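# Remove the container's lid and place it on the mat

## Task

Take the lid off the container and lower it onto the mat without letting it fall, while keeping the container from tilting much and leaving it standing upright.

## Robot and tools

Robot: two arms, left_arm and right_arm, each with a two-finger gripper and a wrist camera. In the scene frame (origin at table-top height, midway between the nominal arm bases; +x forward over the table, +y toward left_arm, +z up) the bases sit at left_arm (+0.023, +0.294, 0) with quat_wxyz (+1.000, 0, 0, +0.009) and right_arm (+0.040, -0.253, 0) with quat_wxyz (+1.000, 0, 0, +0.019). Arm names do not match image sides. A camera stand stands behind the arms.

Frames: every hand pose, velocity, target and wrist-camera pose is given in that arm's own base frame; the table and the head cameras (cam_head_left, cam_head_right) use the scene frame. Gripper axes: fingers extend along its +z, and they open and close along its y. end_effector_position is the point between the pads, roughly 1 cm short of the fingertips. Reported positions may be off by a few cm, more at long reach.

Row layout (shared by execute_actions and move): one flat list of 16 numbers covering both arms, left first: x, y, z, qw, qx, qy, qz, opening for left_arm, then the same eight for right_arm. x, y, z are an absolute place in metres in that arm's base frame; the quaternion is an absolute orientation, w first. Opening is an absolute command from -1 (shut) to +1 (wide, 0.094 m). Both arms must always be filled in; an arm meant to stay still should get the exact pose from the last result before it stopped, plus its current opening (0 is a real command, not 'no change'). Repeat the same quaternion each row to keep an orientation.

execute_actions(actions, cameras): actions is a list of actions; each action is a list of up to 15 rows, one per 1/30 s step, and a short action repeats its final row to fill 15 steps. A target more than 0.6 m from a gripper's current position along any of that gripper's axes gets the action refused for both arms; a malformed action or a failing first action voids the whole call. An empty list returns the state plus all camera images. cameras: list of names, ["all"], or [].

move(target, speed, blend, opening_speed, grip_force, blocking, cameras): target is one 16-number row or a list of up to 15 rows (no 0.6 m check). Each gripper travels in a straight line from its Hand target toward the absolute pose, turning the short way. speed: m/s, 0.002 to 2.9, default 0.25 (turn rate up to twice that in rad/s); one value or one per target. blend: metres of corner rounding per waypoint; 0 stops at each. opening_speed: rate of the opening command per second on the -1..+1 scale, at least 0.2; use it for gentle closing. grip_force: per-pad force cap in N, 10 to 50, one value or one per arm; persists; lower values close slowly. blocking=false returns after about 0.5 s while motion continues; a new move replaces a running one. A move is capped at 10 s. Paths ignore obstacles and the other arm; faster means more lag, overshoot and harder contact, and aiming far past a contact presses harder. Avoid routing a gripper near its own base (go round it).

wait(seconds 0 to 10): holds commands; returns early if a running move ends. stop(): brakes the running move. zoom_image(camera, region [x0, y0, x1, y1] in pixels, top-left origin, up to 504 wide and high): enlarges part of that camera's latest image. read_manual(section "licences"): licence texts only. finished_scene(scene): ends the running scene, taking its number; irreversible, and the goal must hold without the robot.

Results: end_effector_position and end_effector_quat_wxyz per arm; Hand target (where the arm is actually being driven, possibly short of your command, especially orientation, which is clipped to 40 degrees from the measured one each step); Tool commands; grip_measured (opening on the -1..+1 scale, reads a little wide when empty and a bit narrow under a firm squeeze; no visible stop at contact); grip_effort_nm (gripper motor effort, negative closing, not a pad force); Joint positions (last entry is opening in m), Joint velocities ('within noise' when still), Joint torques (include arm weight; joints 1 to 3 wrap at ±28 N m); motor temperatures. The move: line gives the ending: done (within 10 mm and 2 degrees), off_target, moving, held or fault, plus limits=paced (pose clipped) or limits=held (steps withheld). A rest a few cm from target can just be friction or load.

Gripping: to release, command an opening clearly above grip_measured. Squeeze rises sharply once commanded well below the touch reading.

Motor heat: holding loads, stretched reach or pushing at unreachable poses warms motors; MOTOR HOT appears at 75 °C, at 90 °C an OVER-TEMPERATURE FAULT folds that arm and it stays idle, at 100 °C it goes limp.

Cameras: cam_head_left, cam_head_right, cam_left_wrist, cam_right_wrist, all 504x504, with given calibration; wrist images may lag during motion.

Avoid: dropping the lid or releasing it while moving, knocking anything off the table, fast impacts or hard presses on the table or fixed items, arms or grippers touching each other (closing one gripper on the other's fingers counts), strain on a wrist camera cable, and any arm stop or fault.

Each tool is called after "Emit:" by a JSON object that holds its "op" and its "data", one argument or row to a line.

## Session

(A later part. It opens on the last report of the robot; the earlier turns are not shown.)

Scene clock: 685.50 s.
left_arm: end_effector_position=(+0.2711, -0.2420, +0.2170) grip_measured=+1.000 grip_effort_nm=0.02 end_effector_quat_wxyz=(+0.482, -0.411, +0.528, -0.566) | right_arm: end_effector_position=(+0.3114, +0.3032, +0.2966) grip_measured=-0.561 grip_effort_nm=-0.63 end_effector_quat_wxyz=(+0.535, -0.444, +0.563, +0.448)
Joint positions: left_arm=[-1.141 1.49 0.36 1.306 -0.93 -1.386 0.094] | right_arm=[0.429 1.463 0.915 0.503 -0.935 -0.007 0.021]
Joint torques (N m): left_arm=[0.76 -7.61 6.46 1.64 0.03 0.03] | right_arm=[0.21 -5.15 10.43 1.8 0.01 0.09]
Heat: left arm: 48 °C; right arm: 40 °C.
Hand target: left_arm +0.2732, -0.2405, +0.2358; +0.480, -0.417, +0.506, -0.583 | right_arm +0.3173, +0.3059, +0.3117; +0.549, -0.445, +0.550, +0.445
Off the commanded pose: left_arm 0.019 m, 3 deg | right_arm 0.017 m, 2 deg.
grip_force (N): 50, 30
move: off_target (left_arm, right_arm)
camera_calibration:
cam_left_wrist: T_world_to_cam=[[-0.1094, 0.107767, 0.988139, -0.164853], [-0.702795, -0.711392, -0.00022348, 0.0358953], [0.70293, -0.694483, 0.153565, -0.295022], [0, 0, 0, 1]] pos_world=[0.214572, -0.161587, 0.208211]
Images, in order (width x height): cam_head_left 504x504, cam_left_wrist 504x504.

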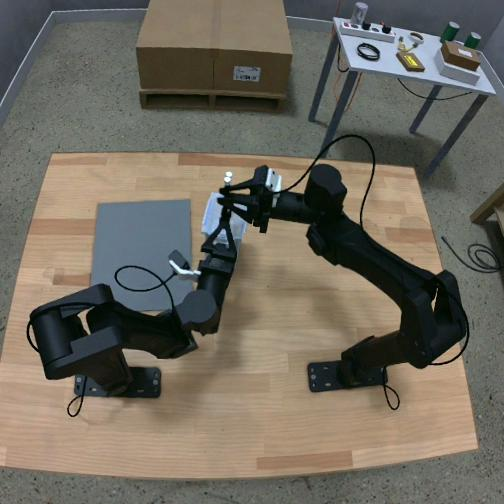

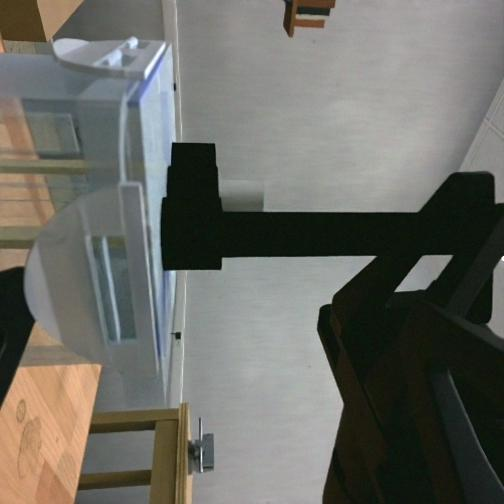

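Emit:
{"op": "move", "data": {
  "target": [
    [0.2675,-0.240,0.247,0.48,-0.417,0.506,-0.5826,1,0.318,0.3065,0.312,0.5495,-0.445,0.5495,0.445,-0.8]
  ],
  "speed": 0.03,
  "cameras": ["cam_left_wrist","cam_head_left"]
}}

Emit:
{"op": "zoom_image", "data": {
  "camera": "cam_left_wrist",
  "region": [0, 120, 240, 360]
}}

Emit:
{"op": "zoom_image", "data": {
  "camera": "cam_head_left",
  "region": [180, 180, 280, 280]
}}

Scene clock: 692.00 s.
left_arm: end_effector_position=(+0.2682, -0.2412, +0.2188) grip_measured=+1.000 grip_effort_nm=0.02 end_effector_quat_wxyz=(+0.482, -0.406, +0.541, -0.556) | right_arm: end_effector_position=(+0.3114, +0.3032, +0.2971) grip_measured=-0.563 grip_effort_nm=-0.64 end_effector_quat_wxyz=(+0.536, -0.444, +0.562, +0.448)
Joint positions: left_arm=[-1.148 1.433 0.36 1.214 -0.93 -1.386 0.094] | right_arm=[0.429 1.463 0.915 0.506 -0.935 -0.006 0.021]
Joint torques (N m): left_arm=[-0.69 -7.72 7.39 1.96 -0.18 0.06] | right_arm=[0.24 -5.14 10.54 1.75 0.02 0.06]
Heat: left arm: 48 °C; right arm: 40 °C.
Hand target: left_arm +0.2674, -0.2393, +0.2462; +0.480, -0.417, +0.506, -0.583 | right_arm +0.3174, +0.3059, +0.3117; +0.549, -0.445, +0.550, +0.445
Off the commanded pose: left_arm 0.028 m, 5 deg | right_arm 0.017 m, 2 deg.
grip_force (N): 50, 30
move: off_target (left_arm, right_arm)
camera_calibration:
cam_left_wrist: T_world_to_cam=[[-0.0948416, 0.0775188, 0.99247, -0.179236], [-0.708028, -0.706074, -0.0125107, 0.0398755], [0.699787, -0.703883, 0.121851, -0.287156], [0, 0, 0, 1]] pos_world=[0.212182, -0.160075, 0.213375]
Images, in order (width x height): cam_head_left 504x504, cam_left_wrist 504x504.

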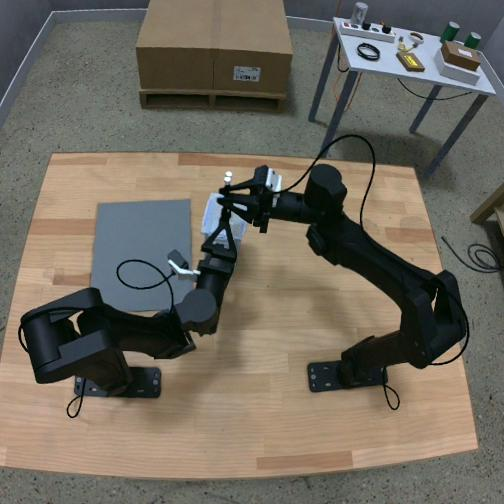

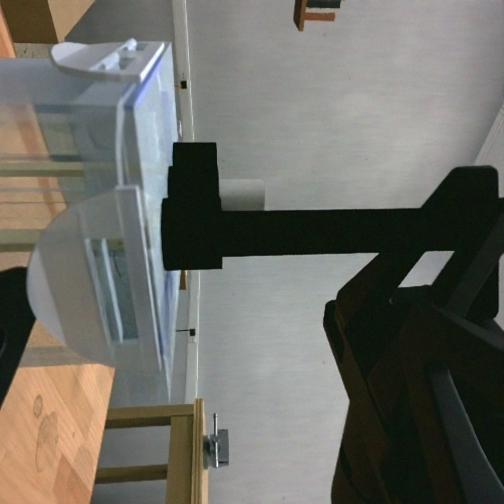

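Scaled by 2.100 from the camera's 504x504 image, which has a finer 720x720 frame.

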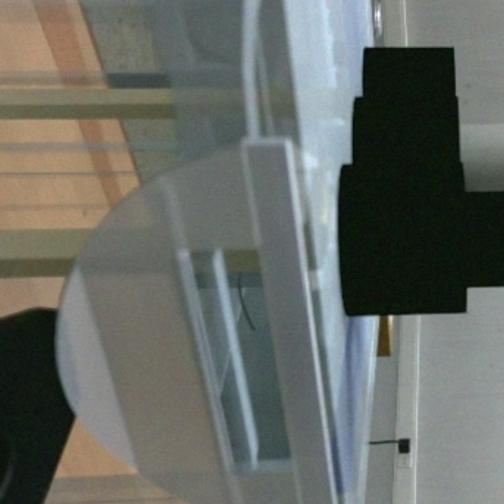

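Scaled by 5.040 from the camera's 504x504 image, which has a finer 720x720 frame.

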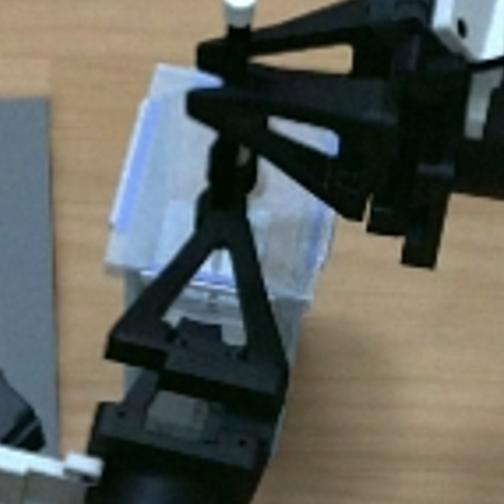

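Emit:
{"op": "move", "data": {
  "target": [
    [0.2570,-0.239,0.240,0.521,-0.365,0.443,-0.6324,1,0.318,0.3065,0.312,0.5495,-0.445,0.5495,0.445,-0.8],
    [0.2500,-0.238,0.256,0.521,-0.365,0.443,-0.6324,1,0.318,0.3065,0.312,0.5495,-0.445,0.5495,0.445,-0.8]
  ],
  "speed": 0.03,
  "cameras": ["cam_left_wrist","cam_head_left"]
}}

Emit:
{"op": "zoom_image", "data": {
  "camera": "cam_left_wrist",
  "region": [0, 120, 240, 360]
}}

Emit:
{"op": "zoom_image", "data": {
  "camera": "cam_head_left",
  "region": [180, 180, 280, 280]
}}

Scene clock: 714.67 s.
left_arm: end_effector_position=(+0.2580, -0.2416, +0.2218) grip_measured=+1.000 grip_effort_nm=0.02 end_effector_quat_wxyz=(+0.506, -0.379, +0.528, -0.568) | right_arm: end_effector_position=(+0.3104, +0.3036, +0.2997) grip_measured=-0.564 grip_effort_nm=-0.63 end_effector_quat_wxyz=(+0.530, -0.438, +0.564, +0.457)
Joint positions: left_arm=[-1.182 1.527 0.32 1.478 -0.944 -1.244 0.094] | right_arm=[0.429 1.463 0.919 0.51 -0.943 0.024 0.02]
Joint torques (N m): left_arm=[-1.09 -9.33 4.71 2.52 0.16 0.19] | right_arm=[0.18 -5.04 10.24 1.72 0.12 -0.29]
Motor temperatures (°C): left_arm=[26 30 31 52 27 24 26] | right_arm=[29 30 41 39 26 28 27]
Heat: left arm: 52 °C; right arm: 41 °C.
Hand target: left_arm +0.2509, -0.2370, +0.2548; +0.495, -0.383, +0.481, -0.614 | right_arm +0.3175, +0.3060, +0.3118; +0.550, -0.445, +0.550, +0.445
Off the commanded pose: left_arm 0.035 m, 12 deg | right_arm 0.015 m, 3 deg.
joint sent to its limit (left arm) — joint 4 (wrist pitch), upper limit. The joint targets are off in orientation, not in position.
grip_force (N): 50, 30
move: off_target (left_arm, right_arm)
camera_calibration:
cam_left_wrist: T_world_to_cam=[[-0.172443, 0.0597637, 0.983205, -0.165333], [-0.706383, -0.703163, -0.0811502, 0.0478857], [0.686503, -0.708513, 0.163472, -0.287675], [0, 0, 0, 1]] pos_world=[0.202805, -0.160269, 0.213469]
Images, in order (width x height): cam_head_left 504x504, cam_left_wrist 504x504.

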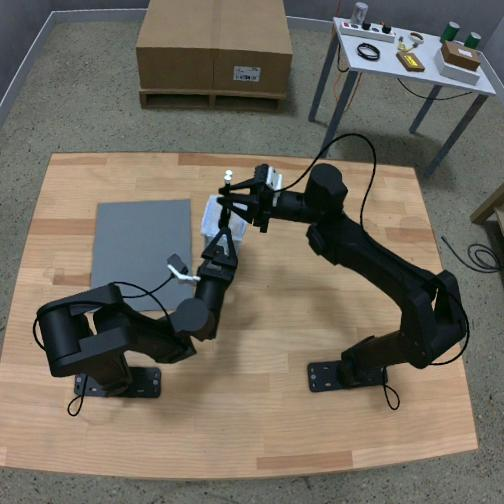

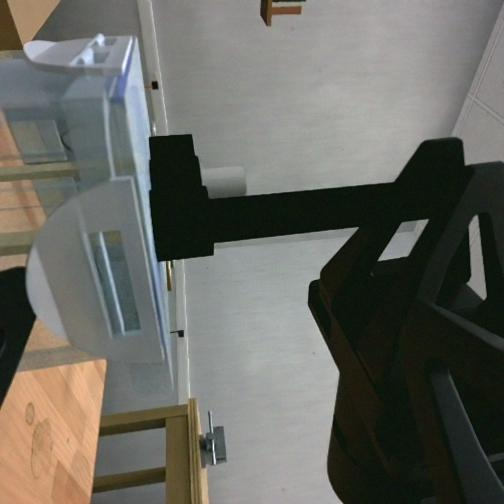

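Scaled by 2.100 from the camera's 504x504 image, which has a finer 720x720 frame.

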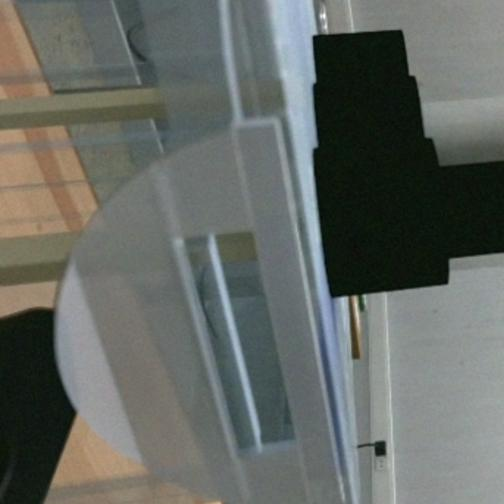

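Scaled by 5.040 from the camera's 504x504 image, which has a finer 720x720 frame.

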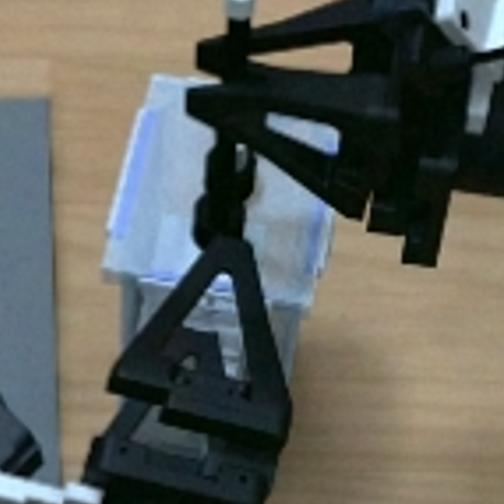

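Emit:
{"op": "move", "data": {
  "target": [
    [0.262,-0.239,0.218,0.48,-0.417,0.506,-0.5826,1,0.318,0.3065,0.312,0.5495,-0.445,0.5495,0.445,-0.8],
    [0.220,-0.230,0.205,0.48,-0.417,0.506,-0.5826,1,0.318,0.3065,0.312,0.5495,-0.445,0.5495,0.445,-0.8]
  ],
  "speed": 0.05,
  "cameras": ["all"]
}}

Emit:
{"op": "zoom_image", "data": {
  "camera": "cam_left_wrist",
  "region": [0, 0, 300, 300]
}}

Emit:
{"op": "zoom_image", "data": {
  "camera": "cam_head_left",
  "region": [180, 180, 280, 280]
}}

Scene clock: 729.57 s.
left_arm: end_effector_position=(+0.2227, -0.2345, +0.1968) grip_measured=+1.000 grip_effort_nm=0.02 end_effector_quat_wxyz=(+0.478, -0.415, +0.530, -0.564) | right_arm: end_effector_position=(+0.3101, +0.3037, +0.2997) grip_measured=-0.564 grip_effort_nm=-0.64 end_effector_quat_wxyz=(+0.529, -0.438, +0.564, +0.458)
Joint positions: left_arm=[-1.344 1.527 0.242 1.508 -1.132 -1.329 0.094] | right_arm=[0.429 1.463 0.919 0.51 -0.945 0.025 0.02]
Joint torques (N m): left_arm=[-0.58 -4.93 3 2.11 -0.09 0.15] | right_arm=[0.18 -5.14 10.17 1.72 0.14 -0.24]
Heat: left arm: 54 °C; right arm: 40 °C.
Hand target: left_arm +0.2204, -0.2300, +0.2049; +0.474, -0.421, +0.514, -0.578 | right_arm +0.3175, +0.3059, +0.3118; +0.549, -0.445, +0.550, +0.445
Off the commanded pose: left_arm 0.010 m, 3 deg | right_arm 0.015 m, 3 deg.
joint sent to its limit (left arm) — joint 4 (wrist pitch), upper limit. The joint targets still meet the commanded pose.
grip_force (N): 50, 30
move: off_target (left_arm, right_arm)
camera_calibration:
cam_left_wrist: T_world_to_cam=[[-0.0983456, 0.108982, 0.989167, -0.153446], [-0.702614, -0.71152, 0.00853618, 0.00543594], [0.704743, -0.694163, 0.146547, -0.251638], [0, 0, 0, 1]] pos_world=[0.166069, -0.154087, 0.188615]
cam_right_wrist: T_world_to_cam=[[0.969923, -0.222043, 0.0997266, -0.271268], [-0.0445425, -0.564697, -0.824096, 0.447362], [0.2393, 0.794868, -0.557603, -0.0539005], [0, 0, 0, 1]] pos_world=[0.295934, 0.235235, 0.365667]

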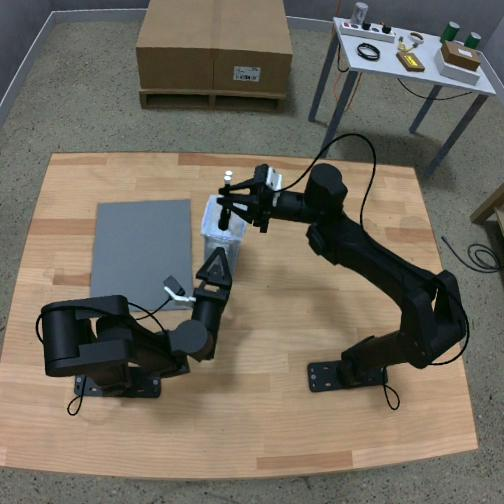

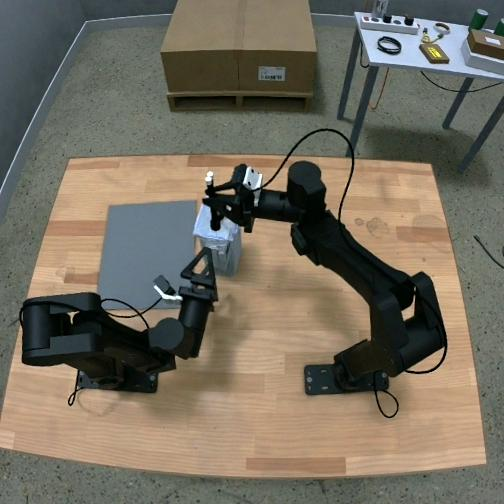

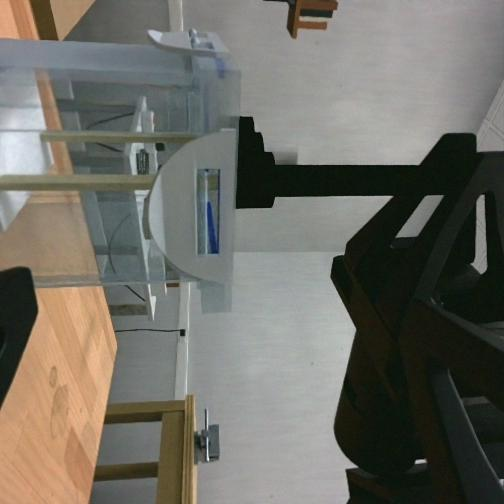

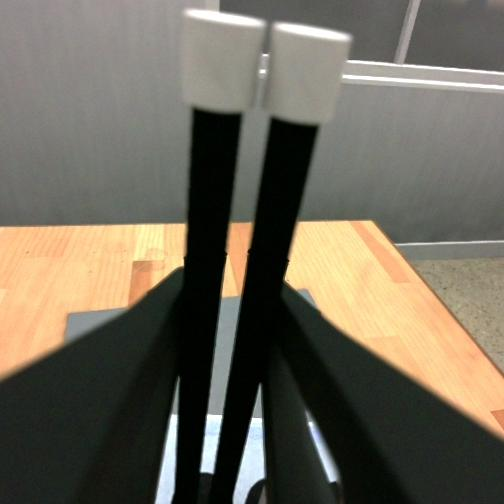

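Scaled by 1.680 from the camera's 504x504 image, which has a finer 720x720 frame.

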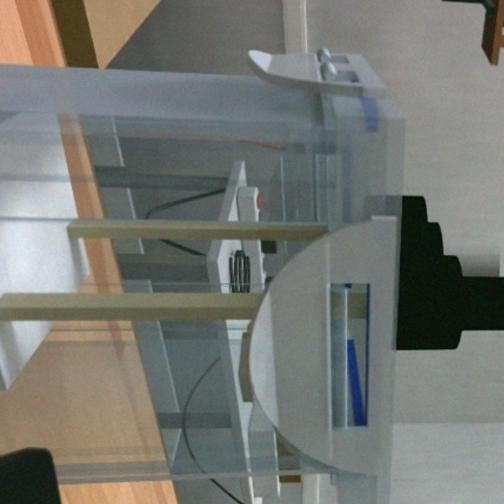

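Scaled by 5.040 from the camera's 504x504 image, which has a finer 720x720 frame.

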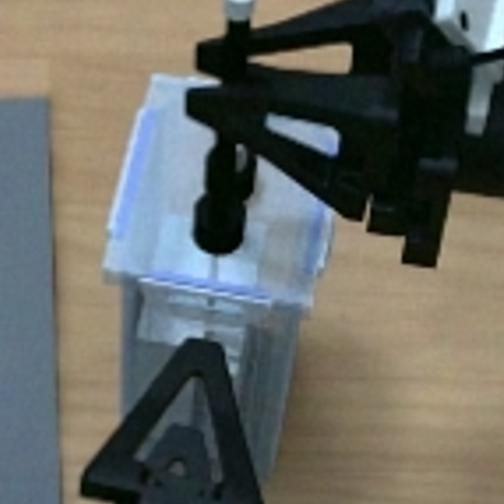

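Emit:
{"op": "zoom_image", "data": {
  "camera": "cam_left_wrist",
  "region": [140, 20, 260, 140]
}}

Emit:
{"op": "zoom_image", "data": {
  "camera": "cam_left_wrist",
  "region": [140, 120, 260, 240]
}}

Emit:
{"op": "zoom_image", "data": {
  "camera": "cam_left_wrist",
  "region": [140, 200, 260, 320]
}}

Scaled by 4.200 from the camera's 504x504 image, which has a finer 720x720 frame.

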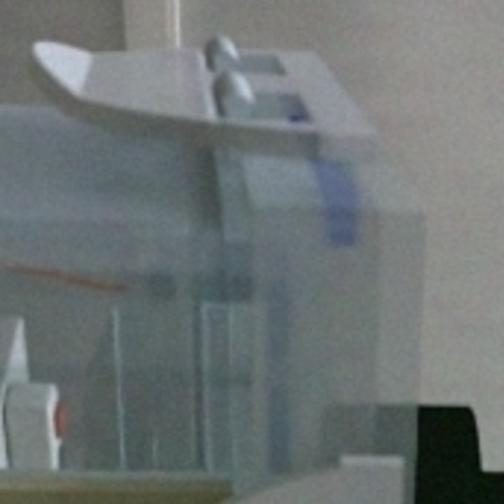

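Scaled by 4.200 from the camera's 504x504 image, which has a finer 720x720 frame.

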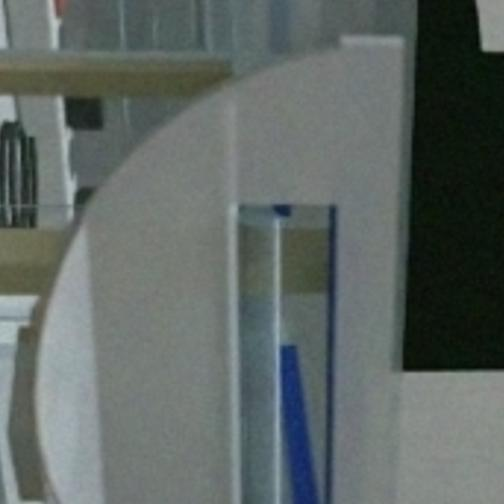

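Scaled by 4.200 from the camera's 504x504 image, which has a finer 720x720 frame.

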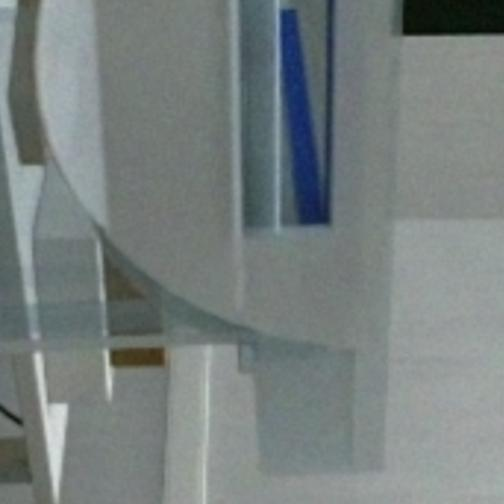

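Emit:
{"op": "move", "data": {
  "target": [
    [0.220,-0.230,0.205,0.48,-0.417,0.506,-0.5826,1,0.316,0.3065,0.332,0.5495,-0.445,0.5495,0.445,-0.8]
  ],
  "speed": 0.03,
  "cameras": ["all"]
}}

Emit:
{"op": "zoom_image", "data": {
  "camera": "cam_head_left",
  "region": [180, 180, 280, 280]
}}

Scene clock: 747.10 s.
left_arm: end_effector_position=(+0.2227, -0.2344, +0.1968) grip_measured=+1.000 grip_effort_nm=0.02 end_effector_quat_wxyz=(+0.479, -0.415, +0.530, -0.564) | right_arm: end_effector_position=(+0.3128, +0.3045, +0.3009) grip_measured=-0.564 grip_effort_nm=-0.64 end_effector_quat_wxyz=(+0.519, -0.439, +0.576, +0.455)
Joint positions: left_arm=[-1.344 1.527 0.242 1.508 -1.133 -1.329 0.094] | right_arm=[0.429 1.463 0.958 0.424 -0.941 0.004 0.02]
Joint torques (N m): left_arm=[-0.75 -4.82 3.03 2.13 -0.02 0.17] | right_arm=[0.38 -7.65 11.3 1.77 0.11 0.02]
Heat: left arm: 52 °C; right arm: 39 °C.
Hand target: left_arm +0.2204, -0.2299, +0.2049; +0.474, -0.421, +0.514, -0.578 | right_arm +0.3144, +0.3053, +0.3317; +0.550, -0.445, +0.549, +0.445
Off the commanded pose: left_arm 0.010 m, 3 deg | right_arm 0.031 m, 5 deg.
joint sent to its limit (left arm) — joint 4 (wrist pitch), upper limit. The joint targets still meet the commanded pose.
grip_force (N): 50, 30
move: off_target (left_arm, right_arm)
camera_calibration:
cam_left_wrist: T_world_to_cam=[[-0.0983479, 0.108551, 0.989214, -0.153543], [-0.702034, -0.712094, 0.00834489, 0.0052871], [0.705319, -0.693642, 0.146239, -0.251455], [0, 0, 0, 1]] pos_world=[0.165967, -0.153988, 0.188615]
cam_right_wrist: T_world_to_cam=[[0.971275, -0.222912, 0.0832739, -0.269072], [-0.064585, -0.583763, -0.809351, 0.456556], [0.229026, 0.780725, -0.581392, -0.0398546], [0, 0, 0, 1]] pos_world=[0.299957, 0.237657, 0.368749]

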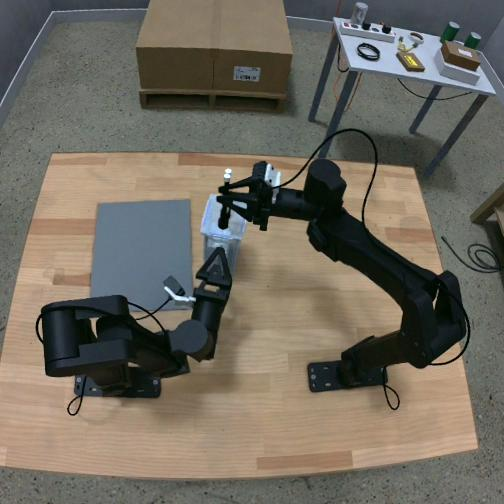

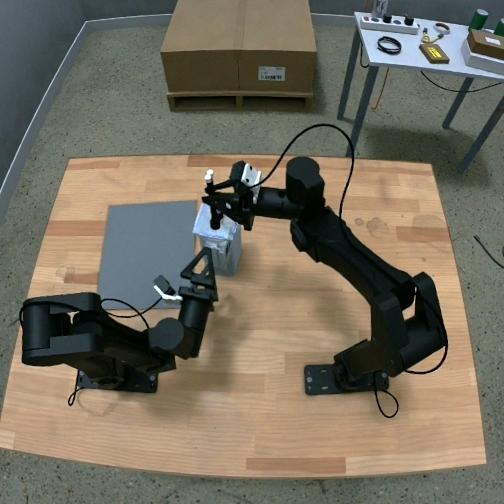

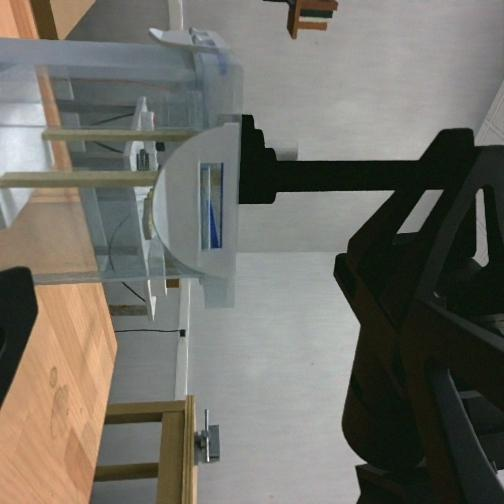

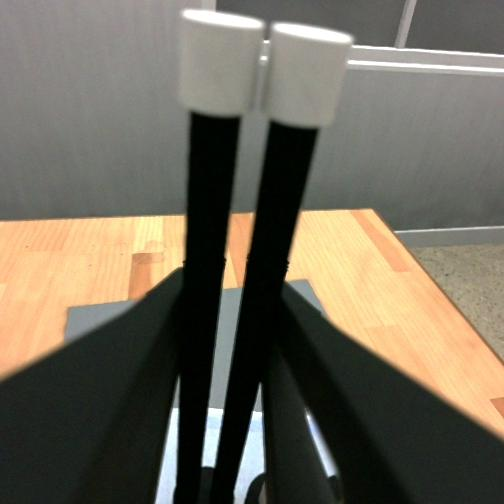

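Scaled by 5.040 from the camera's 504x504 image, which has a finer 720x720 frame.

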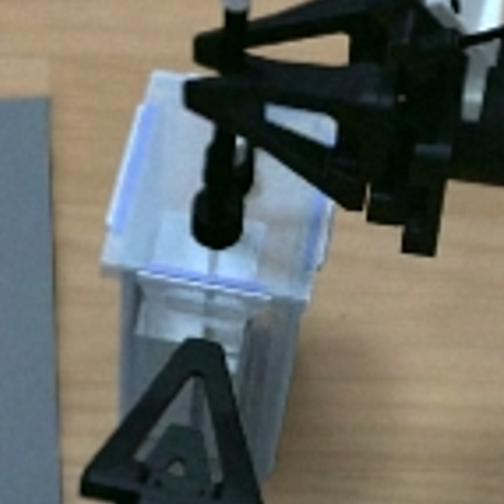

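Emit:
{"op": "move", "data": {
  "target": [
    [0.220,-0.230,0.205,0.48,-0.417,0.506,-0.5826,1,0.317,0.3065,0.352,0.5495,-0.445,0.5495,0.445,-0.8]
  ],
  "speed": 0.03,
  "cameras": ["all"]
}}

Emit:
{"op": "zoom_image", "data": {
  "camera": "cam_head_left",
  "region": [180, 180, 280, 280]
}}

Emit:
{"op": "zoom_image", "data": {
  "camera": "cam_left_wrist",
  "region": [0, 0, 300, 300]
}}

Scene clock: 756.40 s.
left_arm: end_effector_position=(+0.2227, -0.2344, +0.1968) grip_measured=+1.000 grip_effort_nm=0.02 end_effector_quat_wxyz=(+0.479, -0.415, +0.530, -0.564) | right_arm: end_effector_position=(+0.3172, +0.3049, +0.3043) grip_measured=-0.564 grip_effort_nm=-0.64 end_effector_quat_wxyz=(+0.503, -0.431, +0.596, +0.455)
Joint positions: left_arm=[-1.344 1.527 0.242 1.508 -1.133 -1.329 0.094] | right_arm=[0.429 1.463 1.012 0.316 -0.927 0.001 0.02]
Joint torques (N m): left_arm=[-0.77 -4.92 3.04 2.13 0.01 0.14] | right_arm=[0.13 -9.09 12.45 2.08 -0.08 -0.01]
Heat: left arm: 51 °C; right arm: 40 °C.
Hand target: left_arm +0.2204, -0.2299, +0.2049; +0.474, -0.421, +0.514, -0.578 | right_arm +0.3139, +0.3045, +0.3507; +0.549, -0.445, +0.550, +0.445
Off the commanded pose: left_arm 0.010 m, 3 deg | right_arm 0.048 m, 8 deg.
joint sent to its limit (left arm) — joint 4 (wrist pitch), upper limit. The joint targets still meet the commanded pose.
grip_force (N): 50, 30
move: off_target (left_arm, right_arm)
camera_calibration:
cam_left_wrist: T_world_to_cam=[[-0.0983479, 0.108551, 0.989214, -0.153543], [-0.702034, -0.712094, 0.00834489, 0.0052871], [0.705319, -0.693642, 0.146239, -0.251455], [0, 0, 0, 1]] pos_world=[0.165967, -0.153988, 0.188615]
cam_right_wrist: T_world_to_cam=[[0.971094, -0.23437, 0.0452554, -0.258363], [-0.108522, -0.602354, -0.790818, 0.473758], [0.212604, 0.763047, -0.610376, -0.0197255], [0, 0, 0, 1]] pos_world=[0.306501, 0.239869, 0.374309]

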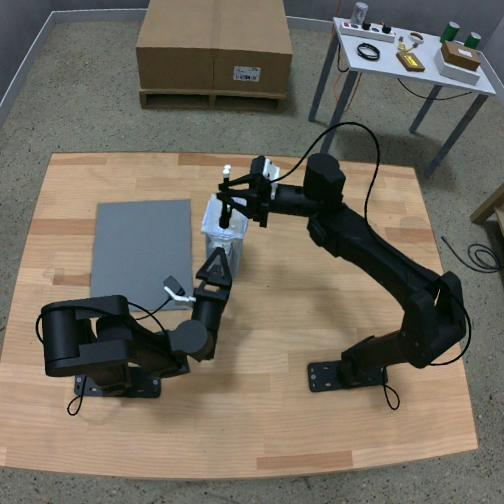

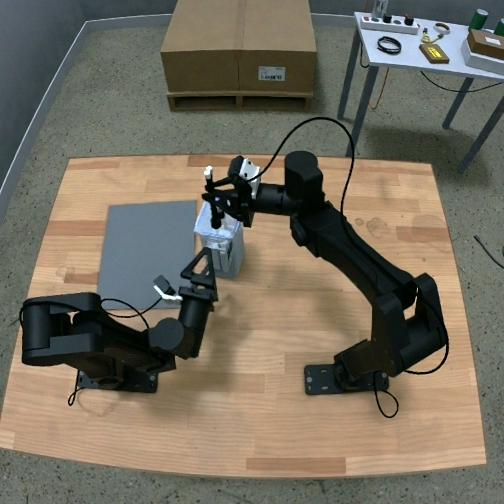

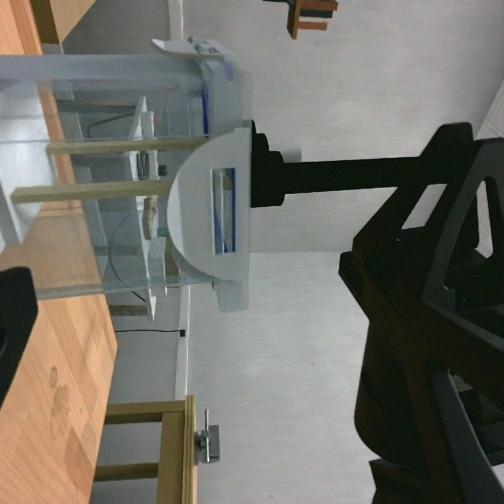

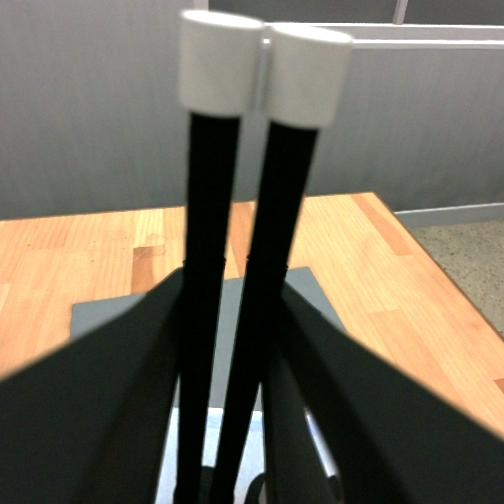

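Scaled by 5.040 from the camera's 504x504 image, which has a finer 720x720 frame.

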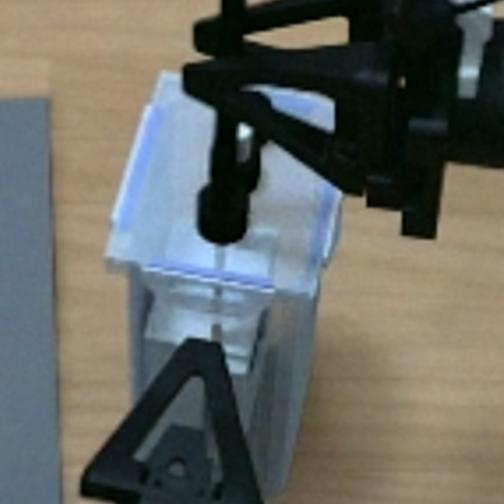

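Scaled by 1.680 from the camera's 504x504 image, which has a finer 720x720 frame.

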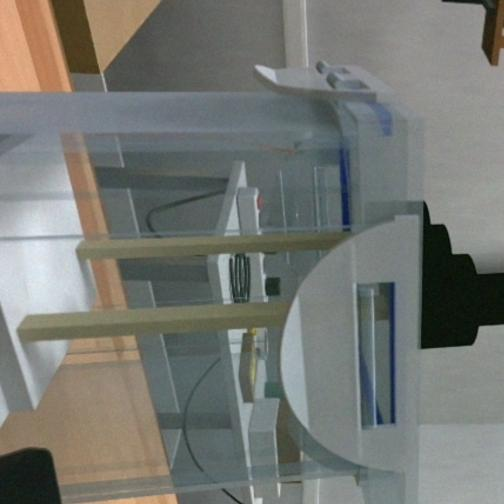

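Emit:
{"op": "move", "data": {
  "target": [
    [0.200,-0.225,0.205,0.7038,0.0678,0.7038,-0.0678,1,0.3165,0.3065,0.312,0.5495,-0.445,0.5495,0.445,-0.8],
    [0.200,-0.225,0.205,0.7038,0.0678,0.7038,-0.0678,1,0.3165,0.3065,0.306,0.5495,-0.445,0.5495,0.445,-0.8]
  ],
  "speed": 0.06,
  "cameras": ["all"]
}}

Emit:
{"op": "zoom_image", "data": {
  "camera": "cam_head_left",
  "region": [180, 180, 280, 280]
}}

Emit:
{"op": "zoom_image", "data": {
  "camera": "cam_left_wrist",
  "region": [130, 130, 430, 430]
}}

Scene clock: 814.73 s.
left_arm: end_effector_position=(+0.2062, -0.2243, +0.1987) grip_measured=+1.000 grip_effort_nm=0.02 end_effector_quat_wxyz=(+0.685, -0.058, +0.696, -0.206) | right_arm: end_effector_position=(+0.3165, +0.3045, +0.3036) grip_measured=-0.564 grip_effort_nm=-0.63 end_effector_quat_wxyz=(+0.516, -0.434, +0.584, +0.451)
Joint positions: left_arm=[-1.418 1.279 0.235 1.111 -1.209 -0.313 0.094] | right_arm=[0.429 1.463 0.984 0.381 -0.927 0 0.02]
Joint torques (N m): left_arm=[-0.75 -4.52 5.93 1.3 -0.1 0.06] | right_arm=[0.31 -6.78 7.34 2.51 -0.07 -0.07]
Heat: left arm: 49 °C; right arm: 42 °C.
Hand target: left_arm +0.2049, -0.2261, +0.2049; +0.686, -0.058, +0.695, -0.207 | right_arm +0.3151, +0.3055, +0.3210; +0.548, -0.446, +0.551, +0.444
Off the commanded pose: left_arm 0.009 m, 22 deg | right_arm 0.003 m, 6 deg.
grip_force (N): 50, 30
move: off_target (left_arm, right_arm; path cut at 10 s); path passed 0 of 2 targets
camera_calibration:
cam_left_wrist: T_world_to_cam=[[-0.216769, -0.849955, 0.480196, -0.247553], [-0.593924, -0.275562, -0.755857, 0.228424], [0.774768, -0.449047, -0.445076, -0.0750556], [0, 0, 0, 1]] pos_world=[0.140155, -0.181167, 0.258124]
cam_right_wrist: T_world_to_cam=[[0.96891, -0.23591, 0.0745645, -0.265534], [-0.0820281, -0.590629, -0.802763, 0.464551], [0.23342, 0.771689, -0.591618, -0.0346234], [0, 0, 0, 1]] pos_world=[0.303467, 0.238453, 0.37224]

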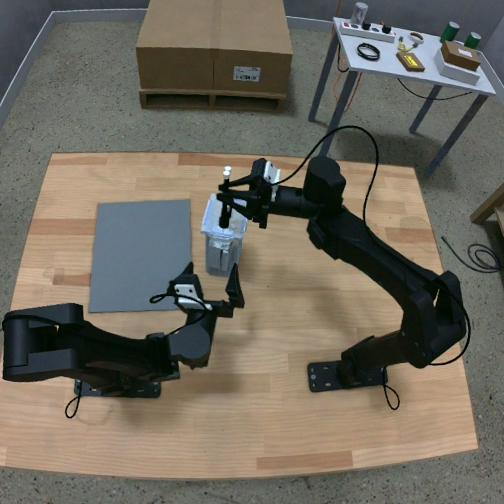

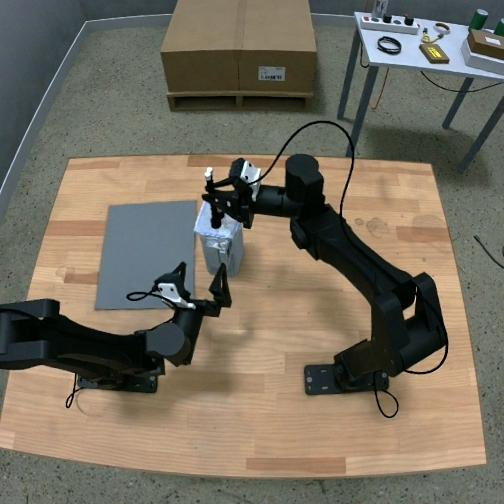

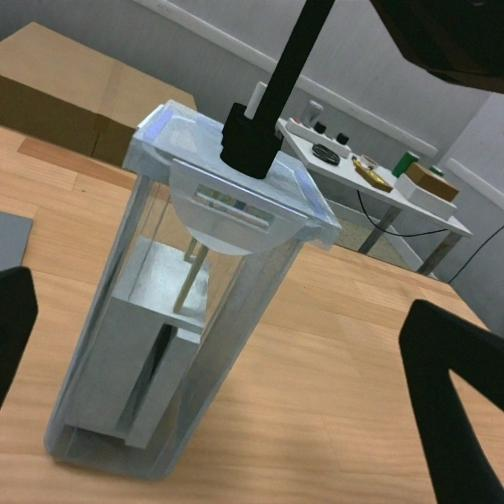

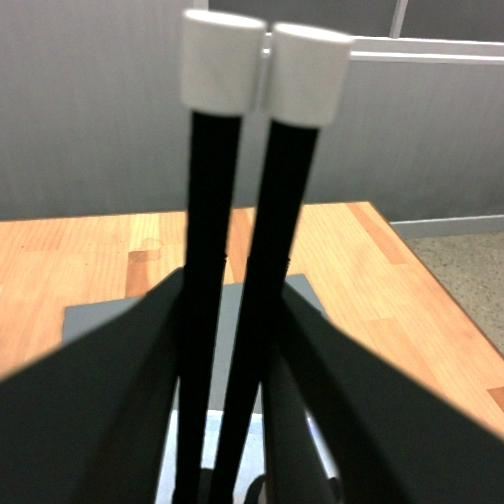

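Scaled by 5.040 from the camera's 504x504 image, which has a finer 720x720 frame.

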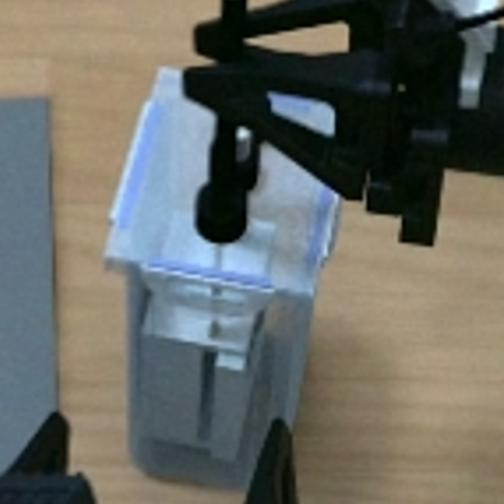

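Scaled by 1.680 from the camera's 504x504 image, which has a finer 720x720 frame.

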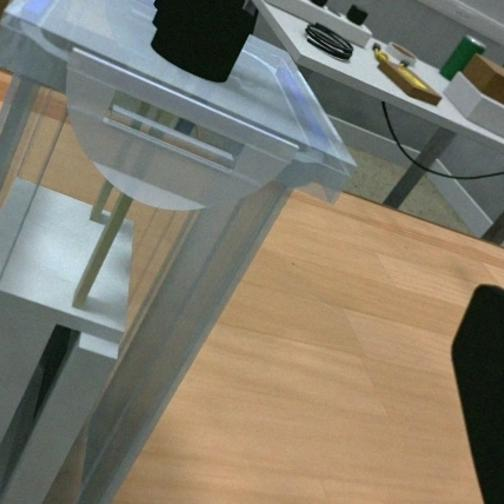

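Emit:
{"op": "move", "data": {
  "target": [
    [0.200,-0.225,0.205,0.7038,0.0678,0.7038,-0.0678,1,0.3165,0.3065,0.308,0.5495,-0.445,0.5495,0.445,-0.8]
  ],
  "speed": 0.15,
  "cameras": ["all"]
}}

Emit:
{"op": "zoom_image", "data": {
  "camera": "cam_head_left",
  "region": [180, 180, 280, 280]
}}

Emit:
{"op": "zoom_image", "data": {
  "camera": "cam_left_wrist",
  "region": [130, 130, 430, 430]
}}

Scene clock: 825.83 s.
left_arm: end_effector_position=(+0.2013, -0.2225, +0.1966) grip_measured=+1.000 grip_effort_nm=0.02 end_effector_quat_wxyz=(+0.703, +0.071, +0.705, -0.063) | right_arm: end_effector_position=(+0.3165, +0.3045, +0.3008) grip_measured=-0.564 grip_effort_nm=-0.64 end_effector_quat_wxyz=(+0.530, -0.438, +0.571, +0.448)
Joint positions: left_arm=[-1.449 1.236 0.256 0.971 -1.259 0.001 0.094] | right_arm=[0.429 1.471 0.95 0.461 -0.927 0 0.02]
Joint torques (N m): left_arm=[-0.79 -4.34 6.63 1.26 -0.12 0.05] | right_arm=[0.36 -5.91 6.89 2.34 -0.03 -0.03]
Heat: left arm: 48 °C; right arm: 42 °C.
Hand target: left_arm +0.2000, -0.2249, +0.2050; +0.705, +0.068, +0.703, -0.068 | right_arm +0.3163, +0.3063, +0.3079; +0.549, -0.446, +0.551, +0.444
Off the commanded pose: left_arm 0.009 m, 1 deg | right_arm 0.007 m, 3 deg.
grip_force (N): 50, 30
move: off_target (right_arm)
camera_calibration:
cam_left_wrist: T_world_to_cam=[[-0.211319, -0.97049, 0.116163, -0.202466], [-0.550323, 0.0199184, -0.834714, 0.296832], [0.807768, -0.240319, -0.538292, -0.0132356], [0, 0, 0, 1]] pos_world=[0.13126, -0.205584, 0.264165]
cam_right_wrist: T_world_to_cam=[[0.965689, -0.237382, 0.105334, -0.27311], [-0.0530722, -0.577418, -0.814722, 0.452731], [0.254222, 0.781177, -0.570204, -0.0521679], [0, 0, 0, 1]] pos_world=[0.301029, 0.237336, 0.367871]

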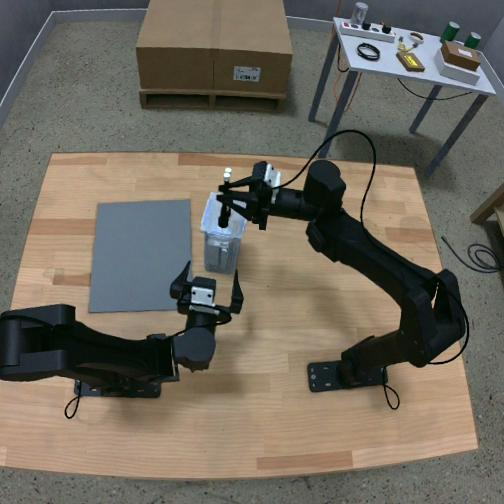

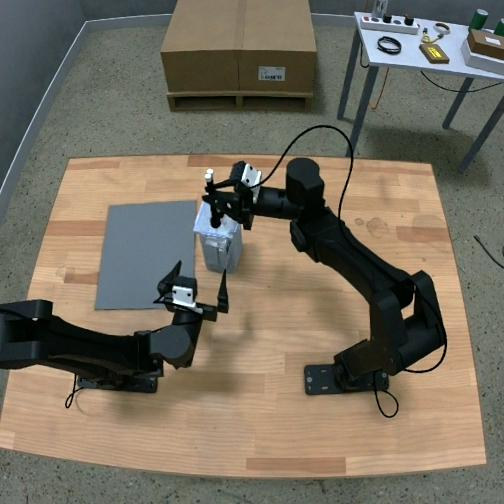

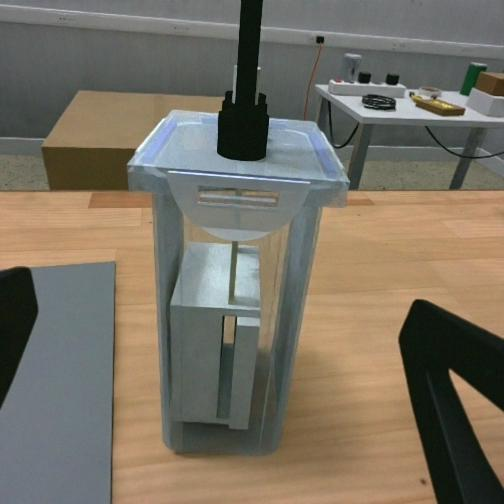

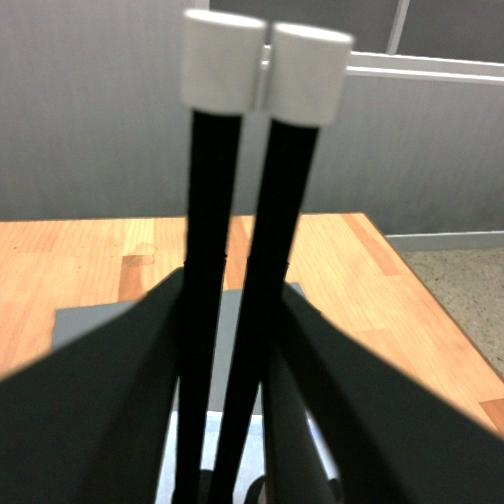

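Scaled by 5.040 from the camera's 504x504 image, which has a finer 720x720 frame.

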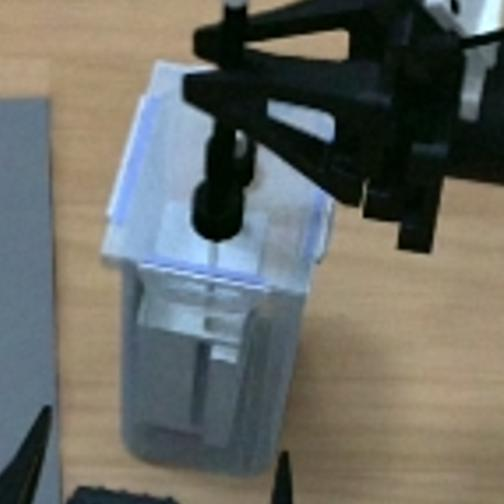

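Scaled by 1.680 from the camera's 504x504 image, which has a finer 720x720 frame.

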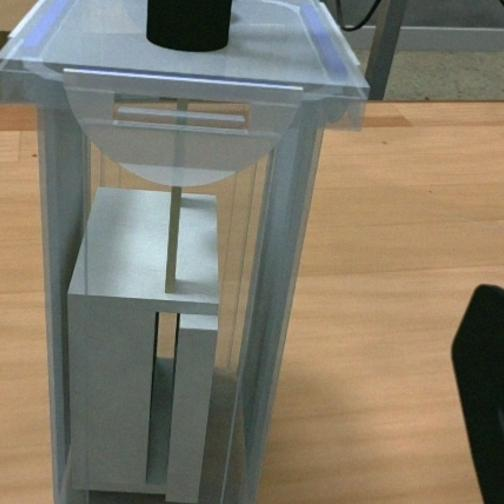

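Emit:
{"op": "move", "data": {
  "target": [
    [0.252,-0.2365,0.198,0.7038,0.0678,0.7038,-0.0678,1,0.3165,0.3065,0.304,0.5495,-0.445,0.5495,0.445,-0.8]
  ],
  "speed": 0.1,
  "cameras": ["cam_left_wrist","cam_head_left"]
}}

Scene clock: 843.13 s.
left_arm: end_effector_position=(+0.2491, -0.2317, +0.1942) grip_measured=+1.000 grip_effort_nm=0.02 end_effector_quat_wxyz=(+0.702, +0.071, +0.706, -0.063) | right_arm: end_effector_position=(+0.3159, +0.3042, +0.3002) grip_measured=-0.564 grip_effort_nm=-0.63 end_effector_quat_wxyz=(+0.534, -0.439, +0.567, +0.448)
Joint positions: left_arm=[-1.226 1.356 0.319 1.025 -1.036 0.001 0.094] | right_arm=[0.429 1.471 0.94 0.482 -0.927 0 0.02]
Joint torques (N m): left_arm=[0.44 -2.44 6.56 1.66 0 -0.03] | right_arm=[0.35 -5.5 6.74 2.28 -0.03 -0.05]
Motor temperatures (°C): left_arm=[26 30 30 47 27 24 26] | right_arm=[29 32 40 42 26 28 27]
Heat: left arm: 47 °C; right arm: 42 °C.
Hand target: left_arm +0.2519, -0.2363, +0.1981; +0.704, +0.068, +0.704, -0.068 | right_arm +0.3163, +0.3063, +0.3040; +0.549, -0.446, +0.550, +0.444
Off the commanded pose: left_arm 0.007 m, 1 deg | right_arm 0.004 m, 3 deg.
grip_force (N): 50, 30
move: off_target (right_arm)
camera_calibration:
cam_left_wrist: T_world_to_cam=[[-0.210976, -0.970686, 0.115142, -0.20091], [-0.552685, 0.0213012, -0.833118, 0.32196], [0.806243, -0.239405, -0.540977, -0.054338], [0, 0, 0, 1]] pos_world=[0.179365, -0.214887, 0.261968]
Images, in order (width x height): cam_head_left 504x504, cam_left_wrist 504x504.

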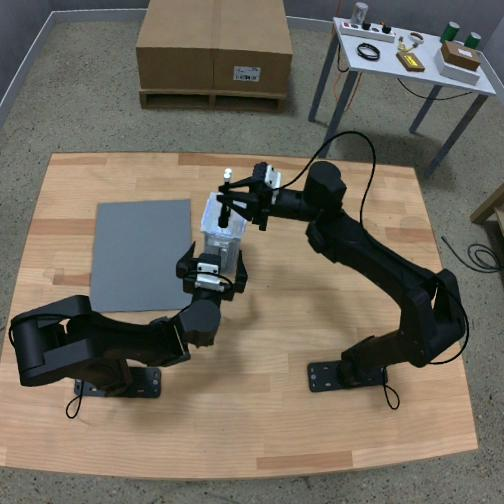

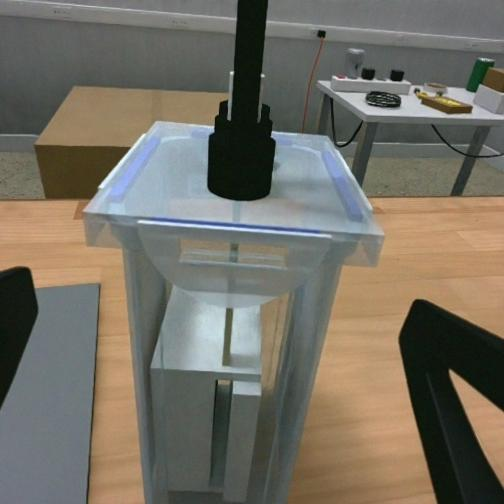

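Emit:
{"op": "move", "data": {
  "target": [
    [0.279,-0.242,0.200,0.7038,0.0678,0.7038,-0.0678,1,0.3165,0.3065,0.304,0.5495,-0.445,0.5495,0.445,-0.8]
  ],
  "speed": 0.06,
  "cameras": ["cam_left_wrist","cam_head_left"]
}}

Scene clock: 854.50 s.
left_arm: end_effector_position=(+0.2752, -0.2377, +0.1965) grip_measured=+1.000 grip_effort_nm=0.02 end_effector_quat_wxyz=(+0.702, +0.071, +0.706, -0.064) | right_arm: end_effector_position=(+0.3166, +0.3046, +0.2997) grip_measured=-0.564 grip_effort_nm=-0.64 end_effector_quat_wxyz=(+0.535, -0.439, +0.566, +0.448)
Joint positions: left_arm=[-1.126 1.418 0.378 1.03 -0.935 0.001 0.094] | right_arm=[0.429 1.475 0.94 0.489 -0.927 0 0.02]
Joint torques (N m): left_arm=[0.51 -2.99 6.56 1.78 0 -0.03] | right_arm=[0.36 -5.81 6.68 2.23 -0.01 -0.05]
Heat: left arm: 48 °C; right arm: 42 °C.
Hand target: left_arm +0.2789, -0.2418, +0.1999; +0.704, +0.068, +0.704, -0.068 | right_arm +0.3163, +0.3063, +0.3040; +0.549, -0.445, +0.550, +0.444
Off the commanded pose: left_arm 0.007 m, 1 deg | right_arm 0.005 m, 3 deg.
grip_force (N): 50, 30
move: off_target (right_arm)
camera_calibration:
cam_left_wrist: T_world_to_cam=[[-0.211933, -0.970322, 0.116443, -0.20147], [-0.553354, 0.0209357, -0.832683, 0.338453], [0.805533, -0.240907, -0.541369, -0.0755779], [0, 0, 0, 1]] pos_world=[0.205466, -0.220784, 0.264368]
Images, in order (width x height): cam_head_left 504x504, cam_left_wrist 504x504.

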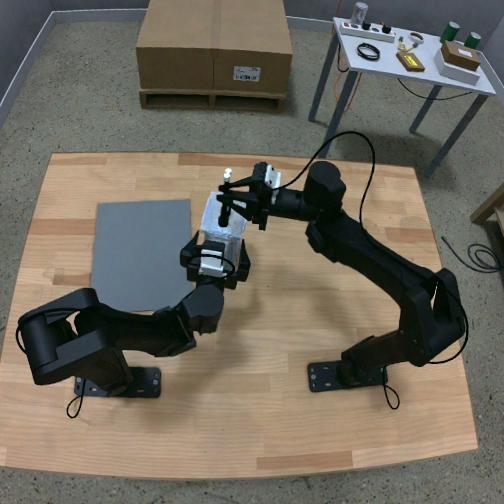

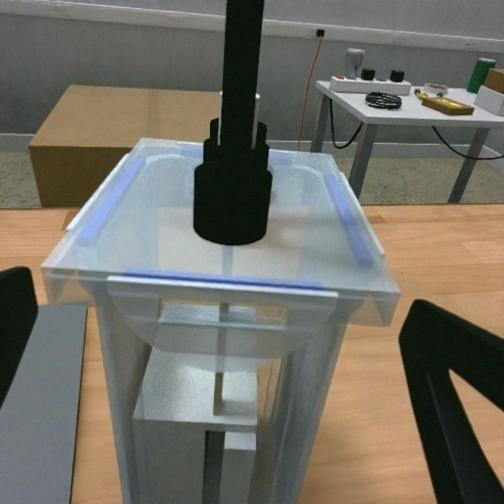

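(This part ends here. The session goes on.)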